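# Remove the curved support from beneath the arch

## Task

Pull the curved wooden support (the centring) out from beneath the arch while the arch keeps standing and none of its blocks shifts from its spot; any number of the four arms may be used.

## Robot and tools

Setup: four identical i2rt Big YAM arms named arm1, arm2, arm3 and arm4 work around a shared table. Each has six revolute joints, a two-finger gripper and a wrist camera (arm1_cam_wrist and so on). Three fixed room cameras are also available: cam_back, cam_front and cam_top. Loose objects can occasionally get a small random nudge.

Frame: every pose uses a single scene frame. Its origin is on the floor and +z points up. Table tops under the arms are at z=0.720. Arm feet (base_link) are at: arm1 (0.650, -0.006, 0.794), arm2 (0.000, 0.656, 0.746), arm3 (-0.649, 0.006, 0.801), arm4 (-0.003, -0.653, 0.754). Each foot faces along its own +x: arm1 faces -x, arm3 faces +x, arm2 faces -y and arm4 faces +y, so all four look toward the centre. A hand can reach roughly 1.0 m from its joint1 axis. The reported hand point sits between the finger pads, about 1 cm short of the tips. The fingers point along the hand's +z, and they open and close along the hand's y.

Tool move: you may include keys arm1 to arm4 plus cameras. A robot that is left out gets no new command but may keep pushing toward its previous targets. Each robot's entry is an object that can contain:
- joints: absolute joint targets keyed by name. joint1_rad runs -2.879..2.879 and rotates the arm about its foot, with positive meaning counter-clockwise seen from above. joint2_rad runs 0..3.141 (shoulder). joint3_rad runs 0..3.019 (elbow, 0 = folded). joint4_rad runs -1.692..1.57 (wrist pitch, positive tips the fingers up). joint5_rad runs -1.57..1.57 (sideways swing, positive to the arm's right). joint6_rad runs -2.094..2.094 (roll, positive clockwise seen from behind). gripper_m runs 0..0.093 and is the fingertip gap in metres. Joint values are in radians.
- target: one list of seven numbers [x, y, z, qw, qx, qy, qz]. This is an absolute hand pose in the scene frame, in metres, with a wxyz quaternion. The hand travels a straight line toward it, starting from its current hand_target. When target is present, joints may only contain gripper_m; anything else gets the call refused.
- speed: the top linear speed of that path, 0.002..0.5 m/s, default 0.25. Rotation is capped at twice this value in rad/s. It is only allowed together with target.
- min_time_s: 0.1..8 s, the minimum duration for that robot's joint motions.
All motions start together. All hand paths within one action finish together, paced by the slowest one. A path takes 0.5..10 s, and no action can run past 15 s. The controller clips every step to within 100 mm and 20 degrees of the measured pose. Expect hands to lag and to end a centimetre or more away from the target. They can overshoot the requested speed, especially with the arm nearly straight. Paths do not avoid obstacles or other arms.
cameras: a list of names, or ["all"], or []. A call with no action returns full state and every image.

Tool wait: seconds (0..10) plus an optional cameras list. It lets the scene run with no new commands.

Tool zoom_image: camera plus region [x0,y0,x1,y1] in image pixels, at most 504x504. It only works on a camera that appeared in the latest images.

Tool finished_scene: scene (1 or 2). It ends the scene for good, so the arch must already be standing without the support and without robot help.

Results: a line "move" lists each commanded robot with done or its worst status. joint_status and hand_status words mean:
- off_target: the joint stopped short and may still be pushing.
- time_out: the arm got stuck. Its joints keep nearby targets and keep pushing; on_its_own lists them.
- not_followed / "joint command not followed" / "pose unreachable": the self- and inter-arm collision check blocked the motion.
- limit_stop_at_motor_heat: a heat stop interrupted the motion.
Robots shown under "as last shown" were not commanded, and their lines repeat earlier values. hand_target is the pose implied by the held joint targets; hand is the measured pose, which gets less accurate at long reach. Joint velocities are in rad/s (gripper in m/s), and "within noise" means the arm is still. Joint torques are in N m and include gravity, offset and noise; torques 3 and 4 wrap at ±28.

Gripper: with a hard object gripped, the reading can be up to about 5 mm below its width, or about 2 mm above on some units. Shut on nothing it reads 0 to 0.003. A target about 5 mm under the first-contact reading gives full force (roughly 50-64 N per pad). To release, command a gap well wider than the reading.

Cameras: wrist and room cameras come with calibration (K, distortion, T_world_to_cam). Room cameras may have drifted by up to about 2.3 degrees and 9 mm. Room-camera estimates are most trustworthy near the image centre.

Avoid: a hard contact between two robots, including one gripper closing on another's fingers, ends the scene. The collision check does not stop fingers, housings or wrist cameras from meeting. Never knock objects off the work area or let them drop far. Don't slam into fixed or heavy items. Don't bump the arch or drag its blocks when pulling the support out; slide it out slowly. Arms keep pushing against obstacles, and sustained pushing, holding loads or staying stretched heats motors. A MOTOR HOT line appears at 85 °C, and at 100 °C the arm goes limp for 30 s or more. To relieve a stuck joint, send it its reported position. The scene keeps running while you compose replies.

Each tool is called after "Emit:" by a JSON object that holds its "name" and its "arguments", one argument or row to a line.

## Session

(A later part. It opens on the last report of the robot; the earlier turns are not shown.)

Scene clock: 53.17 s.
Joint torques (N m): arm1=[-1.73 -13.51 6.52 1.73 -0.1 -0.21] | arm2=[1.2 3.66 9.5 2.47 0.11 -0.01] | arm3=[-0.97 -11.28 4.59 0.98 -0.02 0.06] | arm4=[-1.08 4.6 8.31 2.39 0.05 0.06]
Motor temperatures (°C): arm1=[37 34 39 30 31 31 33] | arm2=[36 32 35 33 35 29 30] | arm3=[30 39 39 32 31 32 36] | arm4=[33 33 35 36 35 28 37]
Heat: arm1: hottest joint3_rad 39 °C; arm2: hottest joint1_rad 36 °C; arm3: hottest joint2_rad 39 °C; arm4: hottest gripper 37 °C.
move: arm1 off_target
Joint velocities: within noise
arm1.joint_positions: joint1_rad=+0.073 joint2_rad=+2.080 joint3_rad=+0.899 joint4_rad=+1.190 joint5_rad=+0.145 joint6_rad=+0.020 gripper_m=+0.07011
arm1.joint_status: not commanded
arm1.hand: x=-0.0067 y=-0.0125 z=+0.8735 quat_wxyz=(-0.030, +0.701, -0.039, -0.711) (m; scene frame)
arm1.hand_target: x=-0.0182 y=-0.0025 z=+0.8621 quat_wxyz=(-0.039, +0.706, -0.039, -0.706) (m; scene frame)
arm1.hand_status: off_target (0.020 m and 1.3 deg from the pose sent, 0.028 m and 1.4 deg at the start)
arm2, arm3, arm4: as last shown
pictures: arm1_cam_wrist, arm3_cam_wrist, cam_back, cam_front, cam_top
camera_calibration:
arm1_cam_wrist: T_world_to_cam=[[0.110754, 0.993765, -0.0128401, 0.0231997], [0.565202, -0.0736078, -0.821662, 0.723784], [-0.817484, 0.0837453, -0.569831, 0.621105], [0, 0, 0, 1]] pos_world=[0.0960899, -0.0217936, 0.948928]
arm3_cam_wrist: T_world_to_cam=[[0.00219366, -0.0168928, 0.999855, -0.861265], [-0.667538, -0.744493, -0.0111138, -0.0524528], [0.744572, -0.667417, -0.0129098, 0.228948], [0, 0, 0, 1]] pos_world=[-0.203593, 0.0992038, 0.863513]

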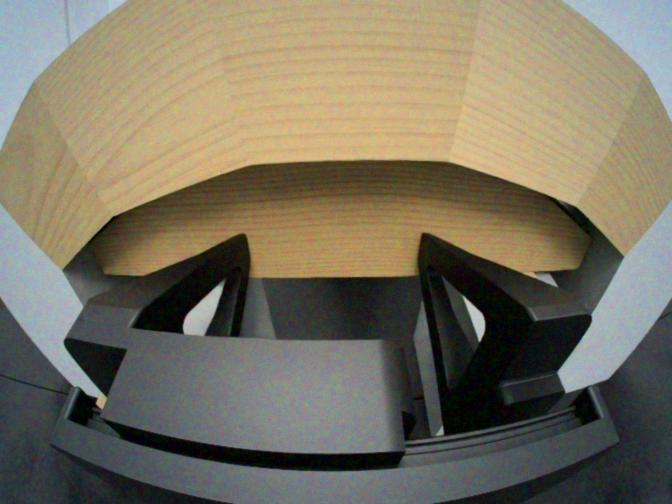

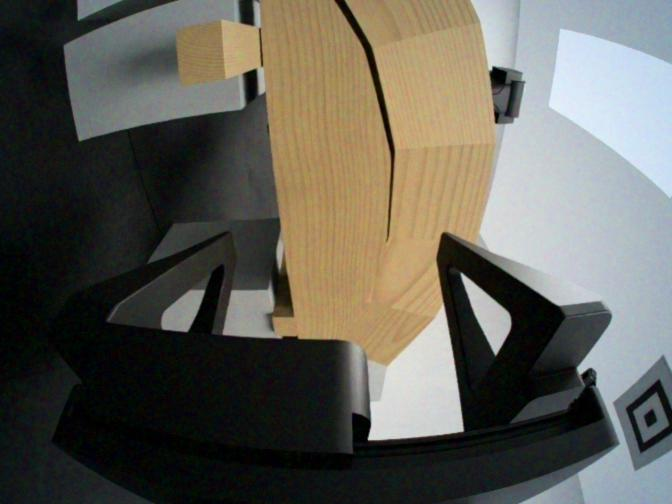

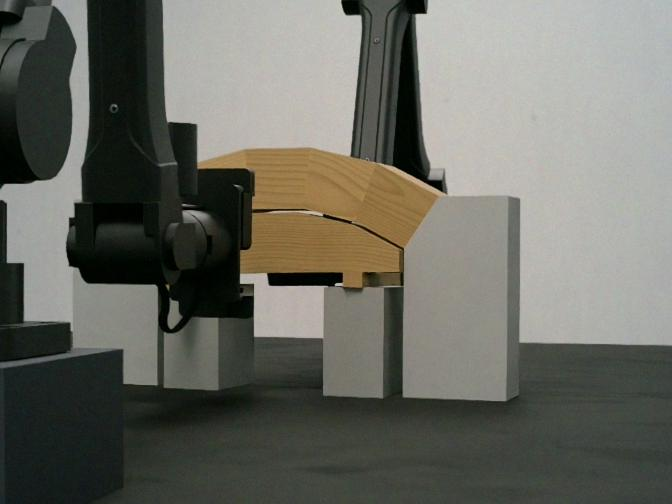

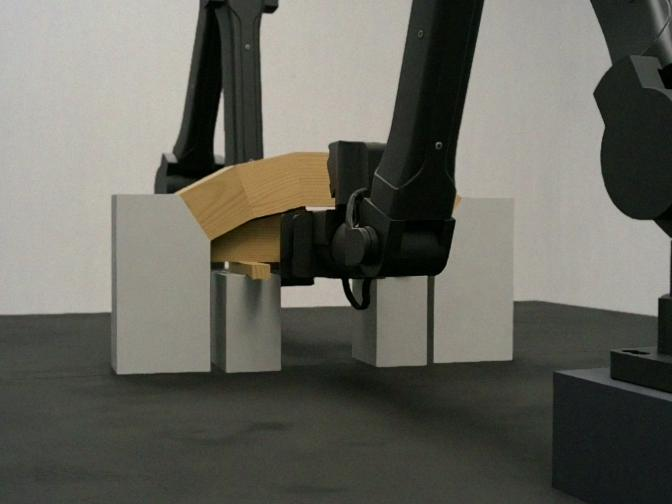

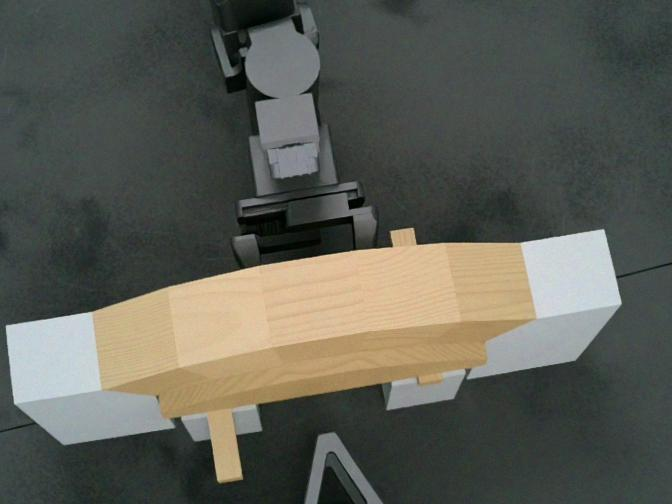

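Emit:
{"name": "move", "arguments": {
  "arm3": {"target": [-0.0581, 0.0043, 0.8552, 0.479, -0.479, 0.520, -0.520], "speed": 0.06},
  "cameras": ["arm3_cam_wrist", "cam_front", "cam_top", "cam_back"]
}}

Emit:
{"name": "zoom_image", "arguments": {
  "camera": "cam_back",
  "region": [200, 150, 420, 330]
}}

Emit:
{"name": "zoom_image", "arguments": {
  "camera": "cam_top",
  "region": [240, 300, 440, 500]
}}

Emit:
{"name": "zoom_image", "arguments": {
  "camera": "arm3_cam_wrist",
  "region": [180, 60, 500, 340]
}}

Emit:
{"name": "zoom_image", "arguments": {
  "camera": "cam_front",
  "region": [190, 180, 320, 310]
}}

Scene clock: 55.93 s.
Joint torques (N m): arm1=[-1.73 -13.57 6.53 1.62 -0.11 -0.22] | arm2=[1.2 3.78 9.5 2.41 0.11 -0.03] | arm3=[-0.97 -12.75 5.94 0.81 -0.02 0.05] | arm4=[-0.67 4.42 8.29 2.25 0.08 0.05]
Motor temperatures (°C): arm1=[37 34 39 30 31 31 33] | arm2=[36 32 35 33 35 29 30] | arm3=[30 40 39 32 31 32 36] | arm4=[33 33 35 36 35 28 37]
Heat: arm1: hottest joint3_rad 39 °C; arm2: hottest joint1_rad 36 °C; arm3: hottest joint2_rad 40 °C; arm4: hottest gripper 37 °C.
move: arm3 off_target
Joint velocities: within noise
arm1, arm2, arm4: as last shown
arm3.joint_positions: joint1_rad=+0.003 joint2_rad=+2.047 joint3_rad=+0.685 joint4_rad=+1.377 joint5_rad=+0.116 joint6_rad=-1.554 gripper_m=+0.08509
arm3.joint_status: not commanded
arm3.hand: x=-0.0665 y=+0.0095 z=+0.8623 quat_wxyz=(-0.486, +0.476, -0.519, +0.518) (m; scene frame)
arm3.hand_target: x=-0.0586 y=+0.0043 z=+0.8553 quat_wxyz=(-0.479, +0.479, -0.520, +0.520) (m; scene frame)
arm3.hand_status: off_target (0.012 m and 0.9 deg from the pose sent, 0.053 m and 1.0 deg at the start)
pictures: arm3_cam_wrist, cam_back, cam_front, cam_top
camera_calibration:
arm3_cam_wrist: T_world_to_cam=[[0.00515495, -0.0165091, 0.99985, -0.860869], [-0.666982, -0.745021, -0.0088627, -0.0276526], [0.745056, -0.666836, -0.0148518, 0.196477], [0, 0, 0, 1]] pos_world=[-0.160392, 0.0962039, 0.863413]

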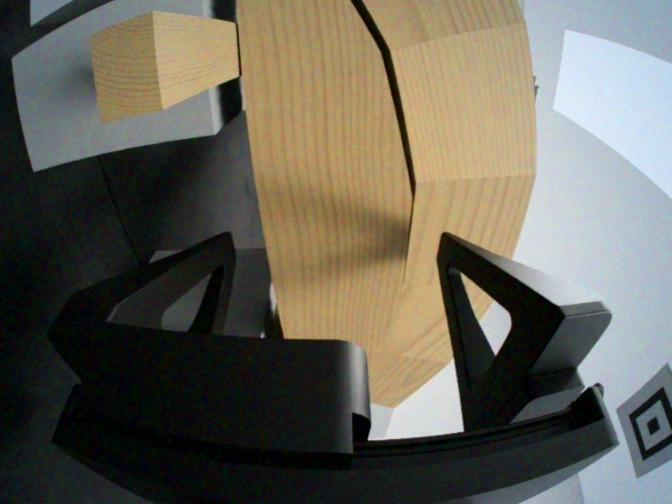

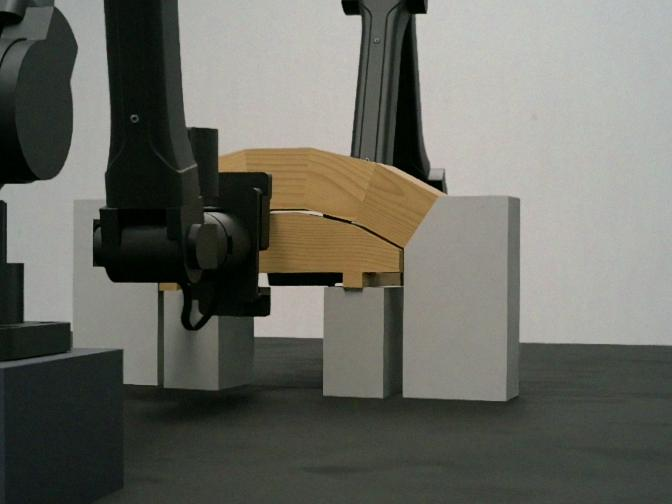

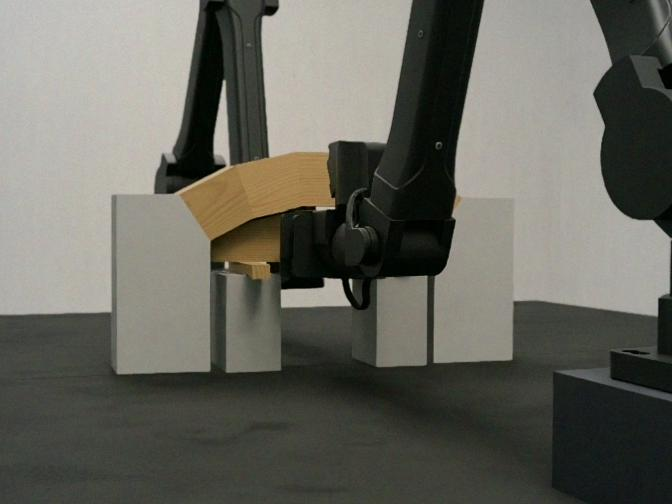

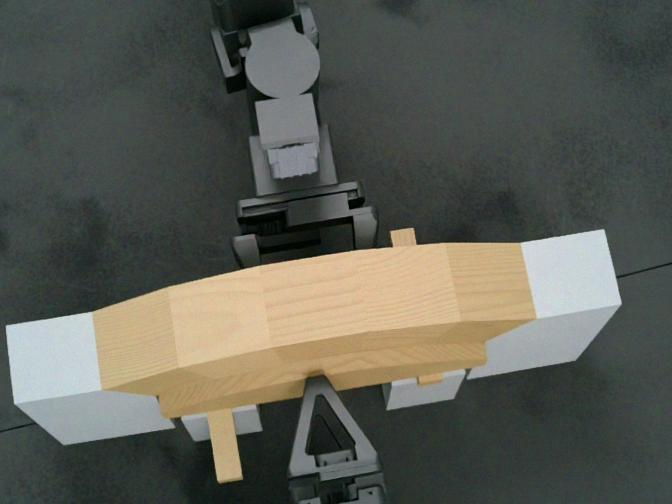

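Scaled by 2.291 from the camera's 672x504 image, which has a finer 960x720 frame.

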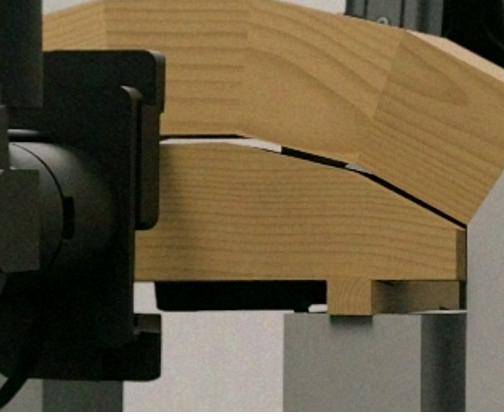

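Scaled by 2.520 from the camera's 672x504 image, which has a finer 960x720 frame.

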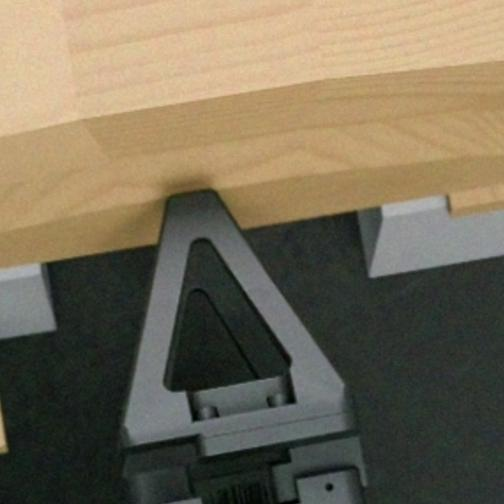

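Scaled by 1.575 from the camera's 672x504 image, which has a finer 960x720 frame.

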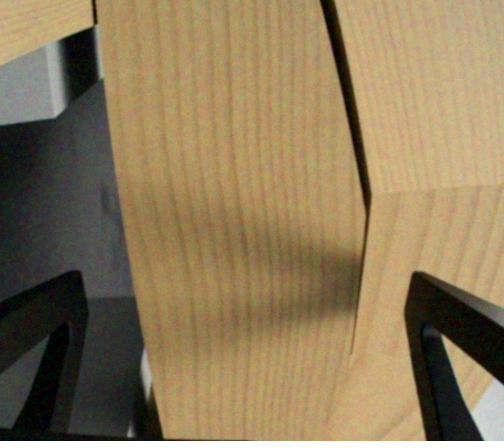

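Scaled by 3.877 from the camera's 672x504 image, which has a finer 960x720 frame.

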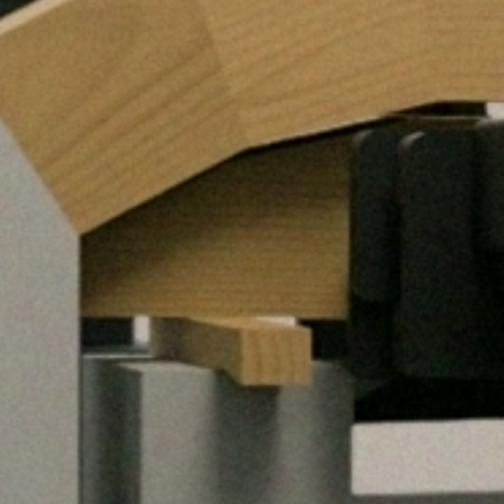

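Emit:
{"name": "move", "arguments": {
  "arm3": {"target": [-0.0466, 0.0033, 0.8543, 0.479, -0.479, 0.520, -0.520], "speed": 0.04},
  "cameras": ["arm3_cam_wrist", "cam_front", "cam_top", "cam_back"]
}}

Emit:
{"name": "zoom_image", "arguments": {
  "camera": "cam_back",
  "region": [200, 150, 420, 330]
}}

Emit:
{"name": "zoom_image", "arguments": {
  "camera": "cam_top",
  "region": [240, 300, 440, 500]
}}

Emit:
{"name": "zoom_image", "arguments": {
  "camera": "arm3_cam_wrist",
  "region": [180, 60, 500, 340]
}}

Scene clock: 61.90 s.
Joint torques (N m): arm1=[-1.79 -13.45 6.53 1.58 -0.1 -0.23] | arm2=[1.26 3.6 9.47 2.45 0.11 -0.01] | arm3=[-1.08 -12.63 6.27 1.13 -0.01 0.06] | arm4=[-0.67 4.37 8.28 2.28 0.07 0.05]
Motor temperatures (°C): arm1=[37 35 39 30 31 31 33] | arm2=[36 32 36 33 35 29 30] | arm3=[30 40 39 32 31 32 36] | arm4=[33 33 35 36 34 28 36]
Heat: arm1: hottest joint3_rad 39 °C; arm2: hottest joint1_rad 36 °C; arm3: hottest joint2_rad 40 °C; arm4: hottest joint4_rad 36 °C.
move: arm3 off_target
Joint velocities: within noise
arm1: as last shown
arm2.joint_positions: joint1_rad=-0.491 joint2_rad=+0.571 joint3_rad=+1.396 joint4_rad=-1.145 joint5_rad=+0.158 joint6_rad=+0.378 gripper_m=+0.09396
arm2.joint_status: not commanded
arm2.hand: x=-0.1424 y=+0.4717 z=+1.3418 quat_wxyz=(-0.330, -0.780, -0.216, +0.486) (m; scene frame)
arm2.hand_target: x=-0.1404 y=+0.4751 z=+1.3501 quat_wxyz=(-0.336, -0.774, -0.213, +0.492) (m; scene frame)
arm2.hand_status: not commanded
arm3.joint_positions: joint1_rad=+0.000 joint2_rad=+2.058 joint3_rad=+0.717 joint4_rad=+1.355 joint5_rad=+0.113 joint6_rad=-1.554 gripper_m=+0.08509
arm3.joint_status: not commanded
arm3.hand: x=-0.0553 y=+0.0087 z=+0.8613 quat_wxyz=(-0.485, +0.476, -0.519, +0.517) (m; scene frame)
arm3.hand_target: x=-0.0470 y=+0.0032 z=+0.8544 quat_wxyz=(-0.479, +0.479, -0.520, +0.520) (m; scene frame)
arm3.hand_status: off_target (0.012 m and 0.9 deg from the pose sent, 0.022 m and 0.9 deg at the start)
arm4.joint_positions: joint1_rad=-0.377 joint2_rad=+0.615 joint3_rad=+1.493 joint4_rad=-1.274 joint5_rad=+0.157 joint6_rad=-0.616 gripper_m=+0.09396
arm4.joint_status: not commanded
arm4.hand: x=+0.0978 y=-0.4603 z=+1.3602 quat_wxyz=(-0.554, +0.623, -0.545, -0.090) (m; scene frame)
arm4.hand_target: x=+0.0963 y=-0.4637 z=+1.3683 quat_wxyz=(-0.562, +0.618, -0.542, -0.093) (m; scene frame)
arm4.hand_status: not commanded
pictures: arm3_cam_wrist, cam_back, cam_front, cam_top
camera_calibration:
arm3_cam_wrist: T_world_to_cam=[[0.00600057, -0.0164402, 0.999847, -0.859817], [-0.666987, -0.745024, -0.00824727, -0.0213847], [0.745045, -0.666835, -0.0154359, 0.18816], [0, 0, 0, 1]] pos_world=[-0.149291, 0.095404, 0.862413]

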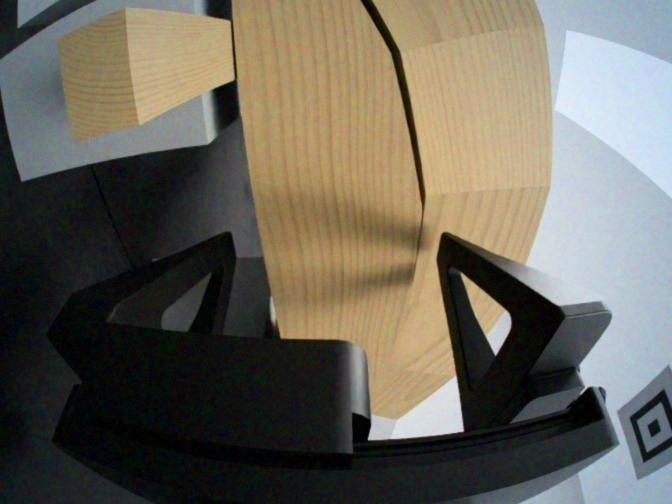

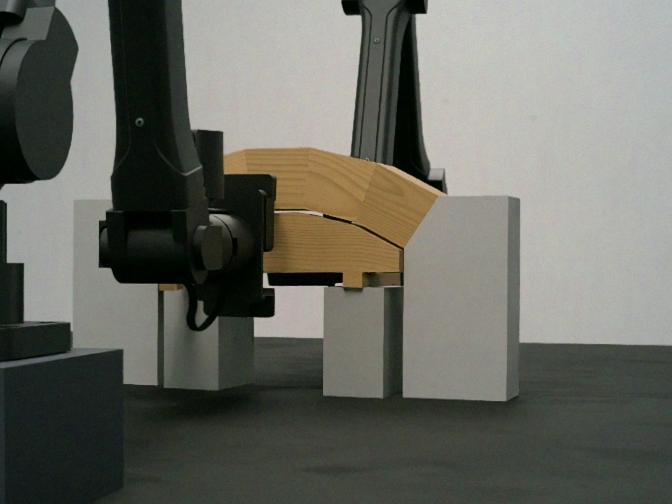

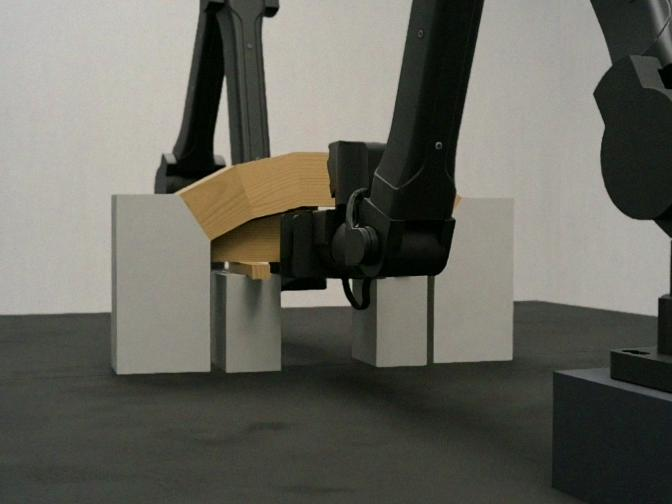

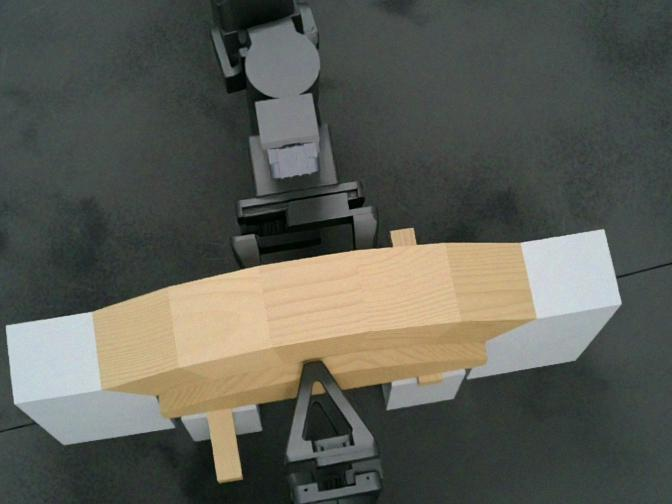

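Scaled by 2.291 from the camera's 672x504 image, which has a finer 960x720 frame.

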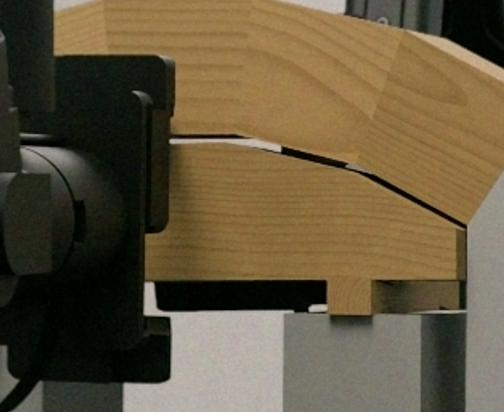

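Scaled by 2.520 from the camera's 672x504 image, which has a finer 960x720 frame.

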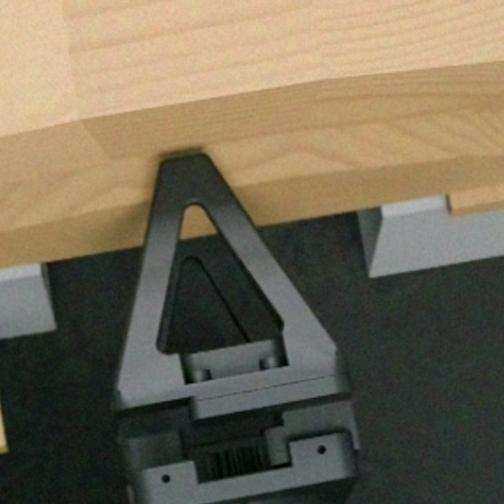

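Scaled by 1.575 from the camera's 672x504 image, which has a finer 960x720 frame.

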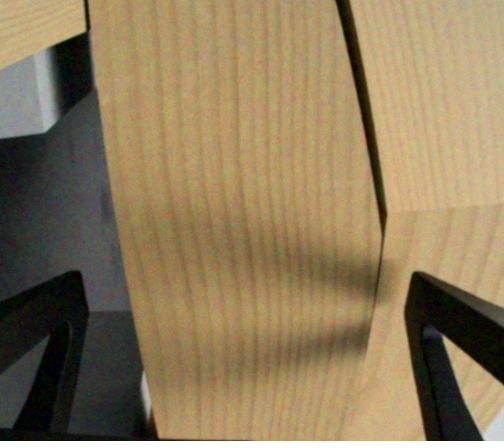

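Emit:
{"name": "move", "arguments": {
  "arm3": {"target": [-0.0451, 0.0032, 0.8543, 0.479, -0.479, 0.520, -0.520], "speed": 0.04, "joints": {"gripper_m": 0.066}},
  "cameras": ["arm3_cam_wrist", "cam_top"]
}}

Emit:
{"name": "zoom_image", "arguments": {
  "camera": "cam_top",
  "region": [240, 300, 440, 500]
}}

Emit:
{"name": "zoom_image", "arguments": {
  "camera": "arm3_cam_wrist",
  "region": [180, 60, 500, 340]
}}

Scene clock: 64.20 s.
Joint torques (N m): arm1=[-1.61 -13.68 6.53 1.59 -0.1 -0.21] | arm2=[1.08 3.78 9.55 2.47 0.11 -0.02] | arm3=[-1.03 -12.92 6.23 0.95 -0.02 0.07] | arm4=[-1.38 4.37 8.35 2.35 0.07 0.08]
Motor temperatures (°C): arm1=[37 35 39 30 31 31 33] | arm2=[36 32 36 33 35 29 30] | arm3=[30 40 39 32 31 31 36] | arm4=[33 33 35 36 34 28 36]
Heat: arm1: hottest joint3_rad 39 °C; arm2: hottest joint1_rad 36 °C; arm3: hottest joint2_rad 40 °C; arm4: hottest joint4_rad 36 °C.
move: arm3 off_target
Joint velocities: within noise
arm1, arm2, arm4: as last shown
arm3.joint_positions: joint1_rad=+0.000 joint2_rad=+2.059 joint3_rad=+0.721 joint4_rad=+1.352 joint5_rad=+0.112 joint6_rad=-1.554 gripper_m=+0.06609
arm3.joint_status: all done
arm3.hand: x=-0.0537 y=+0.0088 z=+0.8614 quat_wxyz=(-0.486, +0.476, -0.519, +0.517) (m; scene frame)
arm3.hand_target: x=-0.0455 y=+0.0032 z=+0.8546 quat_wxyz=(-0.479, +0.479, -0.520, +0.520) (m; scene frame)
arm3.hand_status: off_target (0.012 m and 0.9 deg from the pose sent, 0.014 m and 0.9 deg at the start)
pictures: arm3_cam_wrist, cam_top
camera_calibration:
arm3_cam_wrist: T_world_to_cam=[[0.00558354, -0.016473, 0.999849, -0.859986], [-0.666718, -0.745261, -0.00855536, -0.0199897], [0.74529, -0.666569, -0.015144, 0.186729], [0, 0, 0, 1]] pos_world=[-0.147693, 0.0954037, 0.862513]

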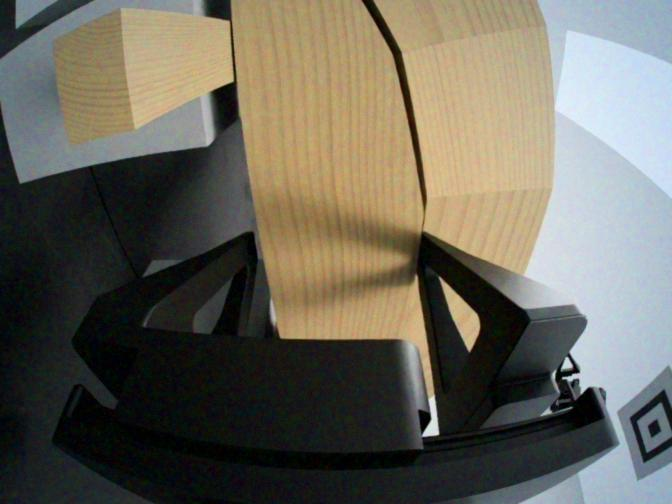

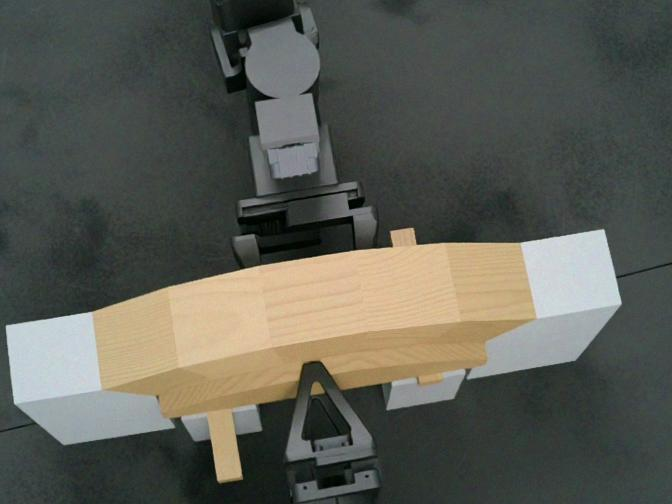

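Scaled by 2.520 from the camera's 672x504 image, which has a finer 960x720 frame.

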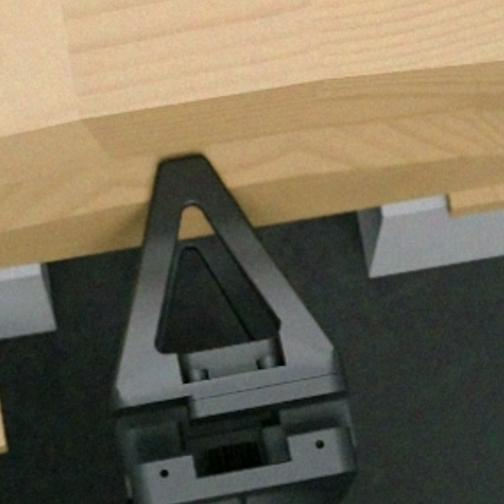

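Scaled by 1.575 from the camera's 672x504 image, which has a finer 960x720 frame.

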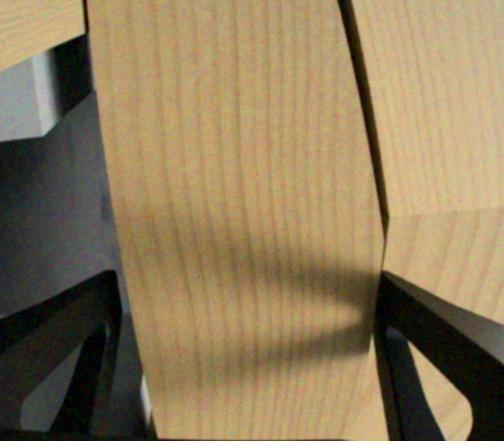

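Emit:
{"name": "move", "arguments": {
  "arm3": {"joints": {"gripper_m": 0.061}},
  "cameras": ["arm3_cam_wrist", "cam_back"]
}}

Emit:
{"name": "zoom_image", "arguments": {
  "camera": "arm3_cam_wrist",
  "region": [180, 60, 500, 340]
}}

Emit:
{"name": "zoom_image", "arguments": {
  "camera": "cam_back",
  "region": [230, 190, 420, 300]
}}

Scene clock: 64.83 s.
Joint torques (N m): arm1=[-1.79 -13.57 6.45 1.59 -0.09 -0.23] | arm2=[1.03 4.01 9.47 2.45 0.09 -0.01] | arm3=[-1.26 -13.33 6.12 0.96 -0.03 0.14] | arm4=[-0.91 4.48 8.14 2.18 0.06 0.06]
Motor temperatures (°C): arm1=[37 35 39 30 31 31 33] | arm2=[36 32 36 33 35 29 30] | arm3=[30 40 39 32 31 31 36] | arm4=[33 33 35 36 34 28 36]
Heat: arm1: hottest joint3_rad 39 °C; arm2: hottest joint1_rad 36 °C; arm3: hottest joint2_rad 40 °C; arm4: hottest joint4_rad 36 °C.
move: arm3 done
Joint velocities: within noise
arm1, arm2, arm4: as last shown
arm3.joint_positions: joint1_rad=+0.000 joint2_rad=+2.059 joint3_rad=+0.722 joint4_rad=+1.352 joint5_rad=+0.112 joint6_rad=-1.555 gripper_m=+0.06119
arm3.joint_status: all done
arm3.hand: x=-0.0536 y=+0.0088 z=+0.8615 quat_wxyz=(-0.485, +0.477, -0.519, +0.518) (m; scene frame)
arm3.hand_target: x=-0.0455 y=+0.0032 z=+0.8546 quat_wxyz=(-0.479, +0.479, -0.520, +0.520) (m; scene frame)
arm3.hand_status: not commanded
pictures: arm3_cam_wrist, cam_back
camera_calibration:
arm3_cam_wrist: T_world_to_cam=[[0.00527403, -0.0152924, 0.999869, -0.860158], [-0.666713, -0.745273, -0.00788178, -0.020427], [0.745296, -0.666584, -0.0141262, 0.185847], [0, 0, 0, 1]] pos_world=[-0.147593, 0.0955051, 0.862509]

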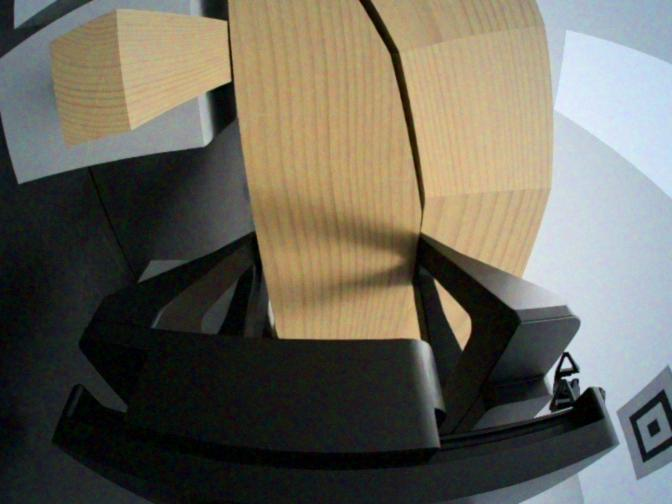

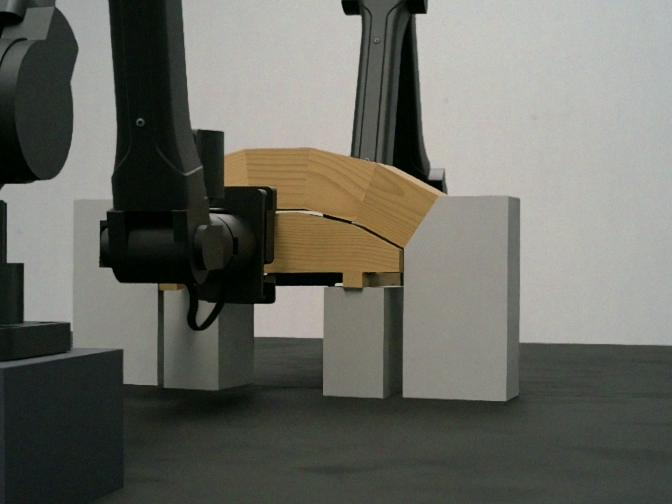

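Scaled by 1.575 from the camera's 672x504 image, which has a finer 960x720 frame.

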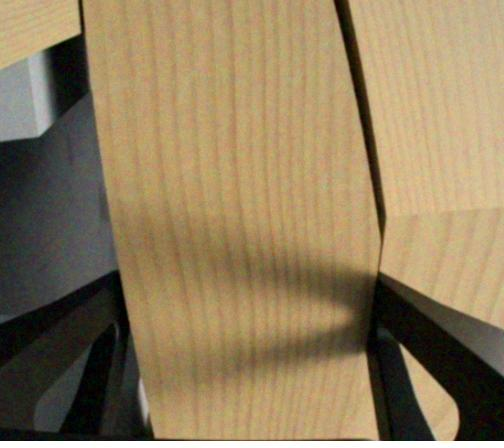

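Scaled by 2.653 from the camera's 672x504 image, which has a finer 960x720 frame.

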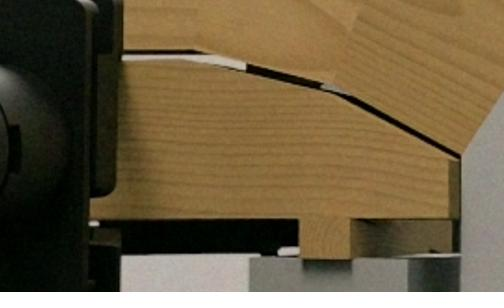

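Emit:
{"name": "move", "arguments": {
  "arm3": {"joints": {"gripper_m": 0.058}}
}}

Emit:
{"name": "move", "arguments": {
  "arm3": {"joints": {"gripper_m": 0.055}},
  "cameras": ["arm3_cam_wrist", "cam_back", "cam_front"]
}}

Emit:
{"name": "zoom_image", "arguments": {
  "camera": "arm3_cam_wrist",
  "region": [180, 60, 500, 340]
}}

Emit:
{"name": "zoom_image", "arguments": {
  "camera": "cam_back",
  "region": [230, 190, 420, 300]
}}

Scene clock: 65.37 s.
Joint torques (N m): arm1=[-1.73 -13.51 6.54 1.59 -0.1 -0.23] | arm2=[1.2 3.49 9.48 2.45 0.11 -0.01] | arm3=[-1.08 -12.92 6.23 0.91 -0.02 0.13] | arm4=[-1.26 4.72 8.12 2.33 0.02 0.09]
Motor temperatures (°C): arm1=[37 35 39 30 31 31 33] | arm2=[36 32 36 33 34 29 30] | arm3=[30 40 39 32 31 31 36] | arm4=[33 33 35 36 34 28 36]
Heat: arm1: hottest joint3_rad 39 °C; arm2: hottest joint1_rad 36 °C; arm3: hottest joint2_rad 40 °C; arm4: hottest joint4_rad 36 °C.
move: arm3 done
Joint velocities: within noise
arm1, arm2, arm4: as last shown
arm3.joint_positions: joint1_rad=+0.000 joint2_rad=+2.059 joint3_rad=+0.722 joint4_rad=+1.353 joint5_rad=+0.112 joint6_rad=-1.558 gripper_m=+0.05841
arm3.joint_status: all done
arm3.hand: x=-0.0536 y=+0.0088 z=+0.8617 quat_wxyz=(-0.485, +0.477, -0.518, +0.519) (m; scene frame)
arm3.hand_target: x=-0.0456 y=+0.0032 z=+0.8545 quat_wxyz=(-0.479, +0.479, -0.520, +0.520) (m; scene frame)
arm3.hand_status: not commanded
pictures: none

Scene clock: 65.70 s.
Joint torques (N m): arm1=[-1.73 -13.45 6.54 1.61 -0.1 -0.22] | arm2=[1.2 3.78 9.48 2.48 0.1 -0.02] | arm3=[-1.03 -12.86 6.23 0.92 -0.02 0.09] | arm4=[-1.26 4.66 8.21 2.28 0.02 0.08]
Motor temperatures (°C): arm1=[37 36 39 30 31 31 33] | arm2=[36 32 36 33 34 29 30] | arm3=[30 40 39 32 31 31 36] | arm4=[33 33 35 36 34 28 36]
Heat: arm1: hottest joint3_rad 39 °C; arm2: hottest joint1_rad 36 °C; arm3: hottest joint2_rad 40 °C; arm4: hottest joint4_rad 36 °C.
move: arm3 done
Joint velocities: within noise
arm1, arm2, arm4: as last shown
arm3.joint_positions: joint1_rad=+0.000 joint2_rad=+2.059 joint3_rad=+0.722 joint4_rad=+1.353 joint5_rad=+0.112 joint6_rad=-1.559 gripper_m=+0.05712
arm3.joint_status: all done
arm3.hand: x=-0.0536 y=+0.0088 z=+0.8617 quat_wxyz=(-0.485, +0.477, -0.518, +0.519) (m; scene frame)
arm3.hand_target: x=-0.0456 y=+0.0032 z=+0.8545 quat_wxyz=(-0.479, +0.479, -0.520, +0.520) (m; scene frame)
arm3.hand_status: not commanded
pictures: arm3_cam_wrist, cam_back, cam_front
camera_calibration:
arm3_cam_wrist: T_world_to_cam=[[0.00486244, -0.0111405, 0.999926, -0.860451], [-0.666764, -0.745251, -0.00506076, -0.0228675], [0.745253, -0.666691, -0.0110518, 0.1832], [0, 0, 0, 1]] pos_world=[-0.147594, 0.0955097, 0.862297]

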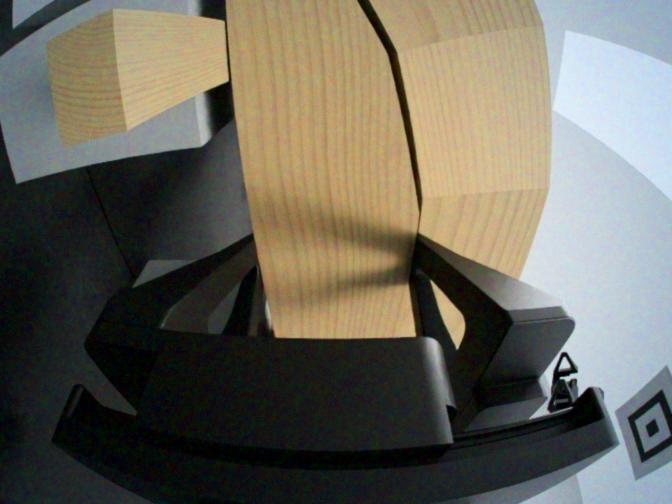

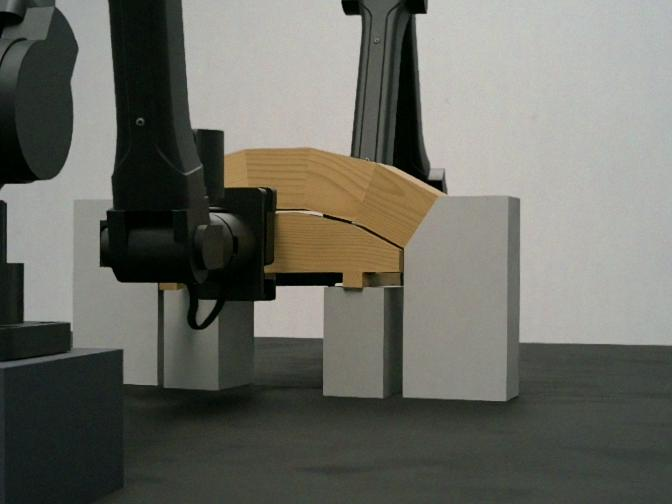

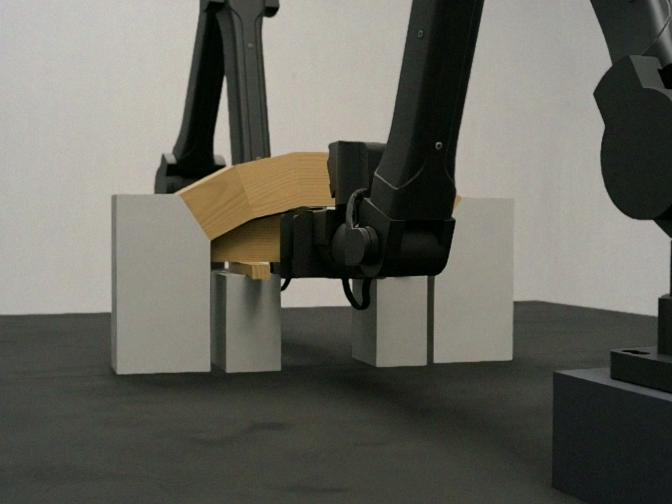

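Scaled by 1.575 from the camera's 672x504 image, which has a finer 960x720 frame.

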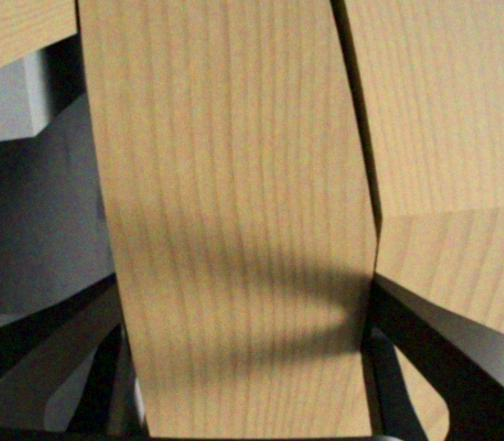

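Scaled by 2.653 from the camera's 672x504 image, which has a finer 960x720 frame.

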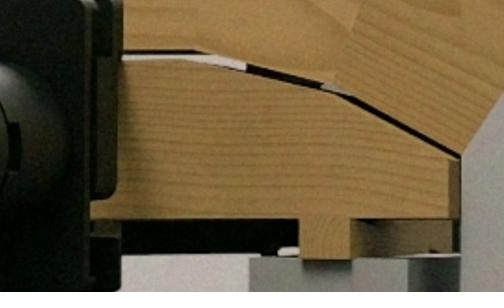

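Emit:
{"name": "move", "arguments": {
  "arm3": {"joints": {"gripper_m": 0.050}}
}}

Emit:
{"name": "move", "arguments": {
  "arm3": {"target": [-0.0456, 0.0032, 0.8565, 0.479, -0.479, 0.520, -0.520], "speed": 0.03},
  "cameras": ["arm3_cam_wrist", "cam_back", "cam_front"]
}}

Emit:
{"name": "zoom_image", "arguments": {
  "camera": "cam_back",
  "region": [230, 190, 420, 300]
}}

Scene clock: 66.57 s.
Joint torques (N m): arm1=[-1.9 -13.51 6.52 1.59 -0.11 -0.22] | arm2=[1.2 3.9 9.47 2.4 0.09 -0.02] | arm3=[-1.03 -12.92 6.23 0.9 -0.02 0.13] | arm4=[-0.91 4.6 8.25 2.21 0.06 0.11]
Motor temperatures (°C): arm1=[37 36 39 30 31 31 33] | arm2=[36 32 36 33 34 29 30] | arm3=[30 40 39 32 31 31 36] | arm4=[33 33 35 36 34 28 36]
Heat: arm1: hottest joint3_rad 39 °C; arm2: hottest joint1_rad 36 °C; arm3: hottest joint2_rad 40 °C; arm4: hottest joint4_rad 36 °C.
move: arm3 off_target
Joint velocities: within noise
arm1, arm2, arm4: as last shown
arm3.joint_positions: joint1_rad=+0.000 joint2_rad=+2.059 joint3_rad=+0.722 joint4_rad=+1.353 joint5_rad=+0.112 joint6_rad=-1.559 gripper_m=+0.05702
arm3.joint_status: gripper_m off_target (ended at +0.05702, target +0.05000)
arm3.hand: x=-0.0536 y=+0.0088 z=+0.8617 quat_wxyz=(-0.485, +0.477, -0.518, +0.519) (m; scene frame)
arm3.hand_target: x=-0.0456 y=+0.0032 z=+0.8545 quat_wxyz=(-0.479, +0.479, -0.520, +0.520) (m; scene frame)
arm3.hand_status: not commanded
pictures: none

Scene clock: 67.53 s.
Joint torques (N m): arm1=[-1.79 -13.51 6.57 1.62 -0.1 -0.22] | arm2=[1.26 3.96 9.47 2.45 0.11 -0.02] | arm3=[-1.03 -13.45 6 0.75 -0.01 0.12] | arm4=[-0.79 4.42 8.25 2.33 0.08 0.08]
Motor temperatures (°C): arm1=[37 36 39 30 31 31 33] | arm2=[36 32 36 33 34 29 30] | arm3=[30 40 39 32 31 31 36] | arm4=[33 33 35 36 34 28 36]
Heat: arm1: hottest joint3_rad 39 °C; arm2: hottest joint1_rad 36 °C; arm3: hottest joint2_rad 40 °C; arm4: hottest joint4_rad 36 °C.
move: arm3 off_target
Joint velocities: within noise
arm1.joint_positions: joint1_rad=+0.073 joint2_rad=+2.080 joint3_rad=+0.899 joint4_rad=+1.190 joint5_rad=+0.145 joint6_rad=+0.020 gripper_m=+0.07011
arm1.joint_status: not commanded
arm1.hand: x=-0.0067 y=-0.0125 z=+0.8735 quat_wxyz=(-0.030, +0.701, -0.039, -0.711) (m; scene frame)
arm1.hand_target: x=-0.0182 y=-0.0025 z=+0.8621 quat_wxyz=(-0.039, +0.706, -0.039, -0.706) (m; scene frame)
arm1.hand_status: not commanded
arm2, arm4: as last shown
arm3.joint_positions: joint1_rad=+0.000 joint2_rad=+2.059 joint3_rad=+0.722 joint4_rad=+1.353 joint5_rad=+0.112 joint6_rad=-1.559 gripper_m=+0.05702
arm3.joint_status: not commanded
arm3.hand: x=-0.0536 y=+0.0088 z=+0.8617 quat_wxyz=(-0.485, +0.477, -0.518, +0.519) (m; scene frame)
arm3.hand_target: x=-0.0460 y=+0.0032 z=+0.8567 quat_wxyz=(-0.479, +0.479, -0.520, +0.520) (m; scene frame)
arm3.hand_status: off_target (0.011 m and 0.7 deg from the pose sent, 0.011 m and 0.7 deg at the start)
pictures: arm3_cam_wrist, cam_back, cam_front
camera_calibration:
arm3_cam_wrist: T_world_to_cam=[[0.00486244, -0.0111405, 0.999926, -0.860451], [-0.666764, -0.745251, -0.00506076, -0.0228675], [0.745253, -0.666691, -0.0110518, 0.1832], [0, 0, 0, 1]] pos_world=[-0.147594, 0.0955097, 0.862297]

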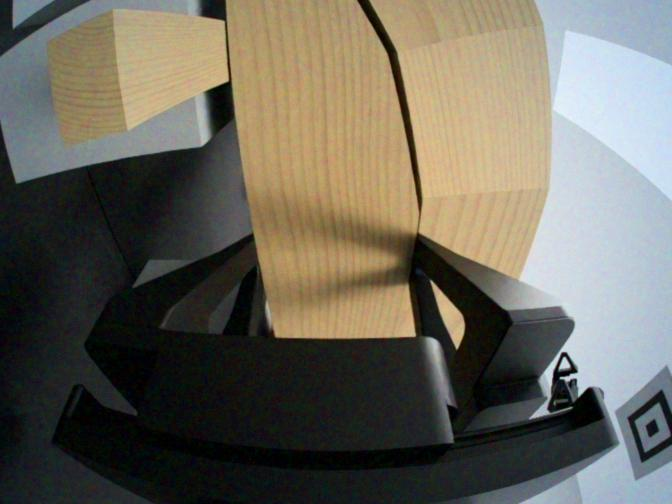

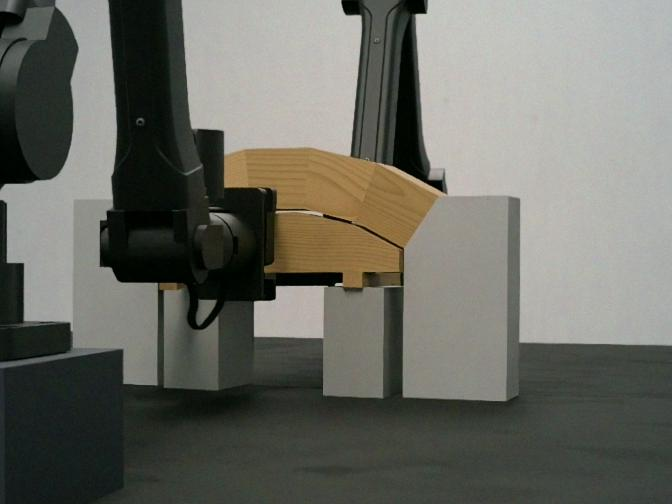

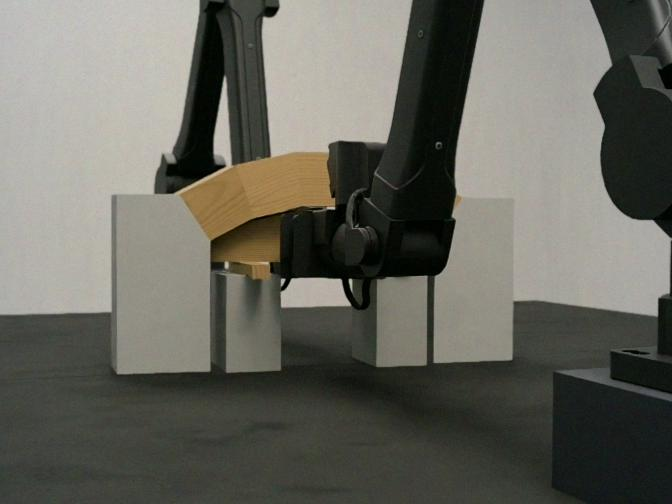

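Scaled by 2.653 from the camera's 672x504 image, which has a finer 960x720 frame.

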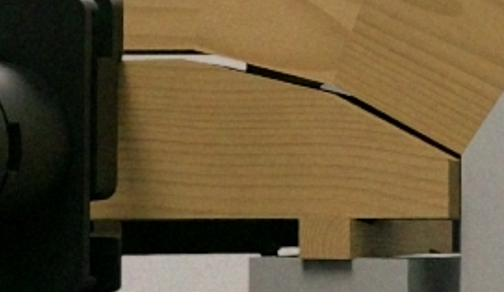

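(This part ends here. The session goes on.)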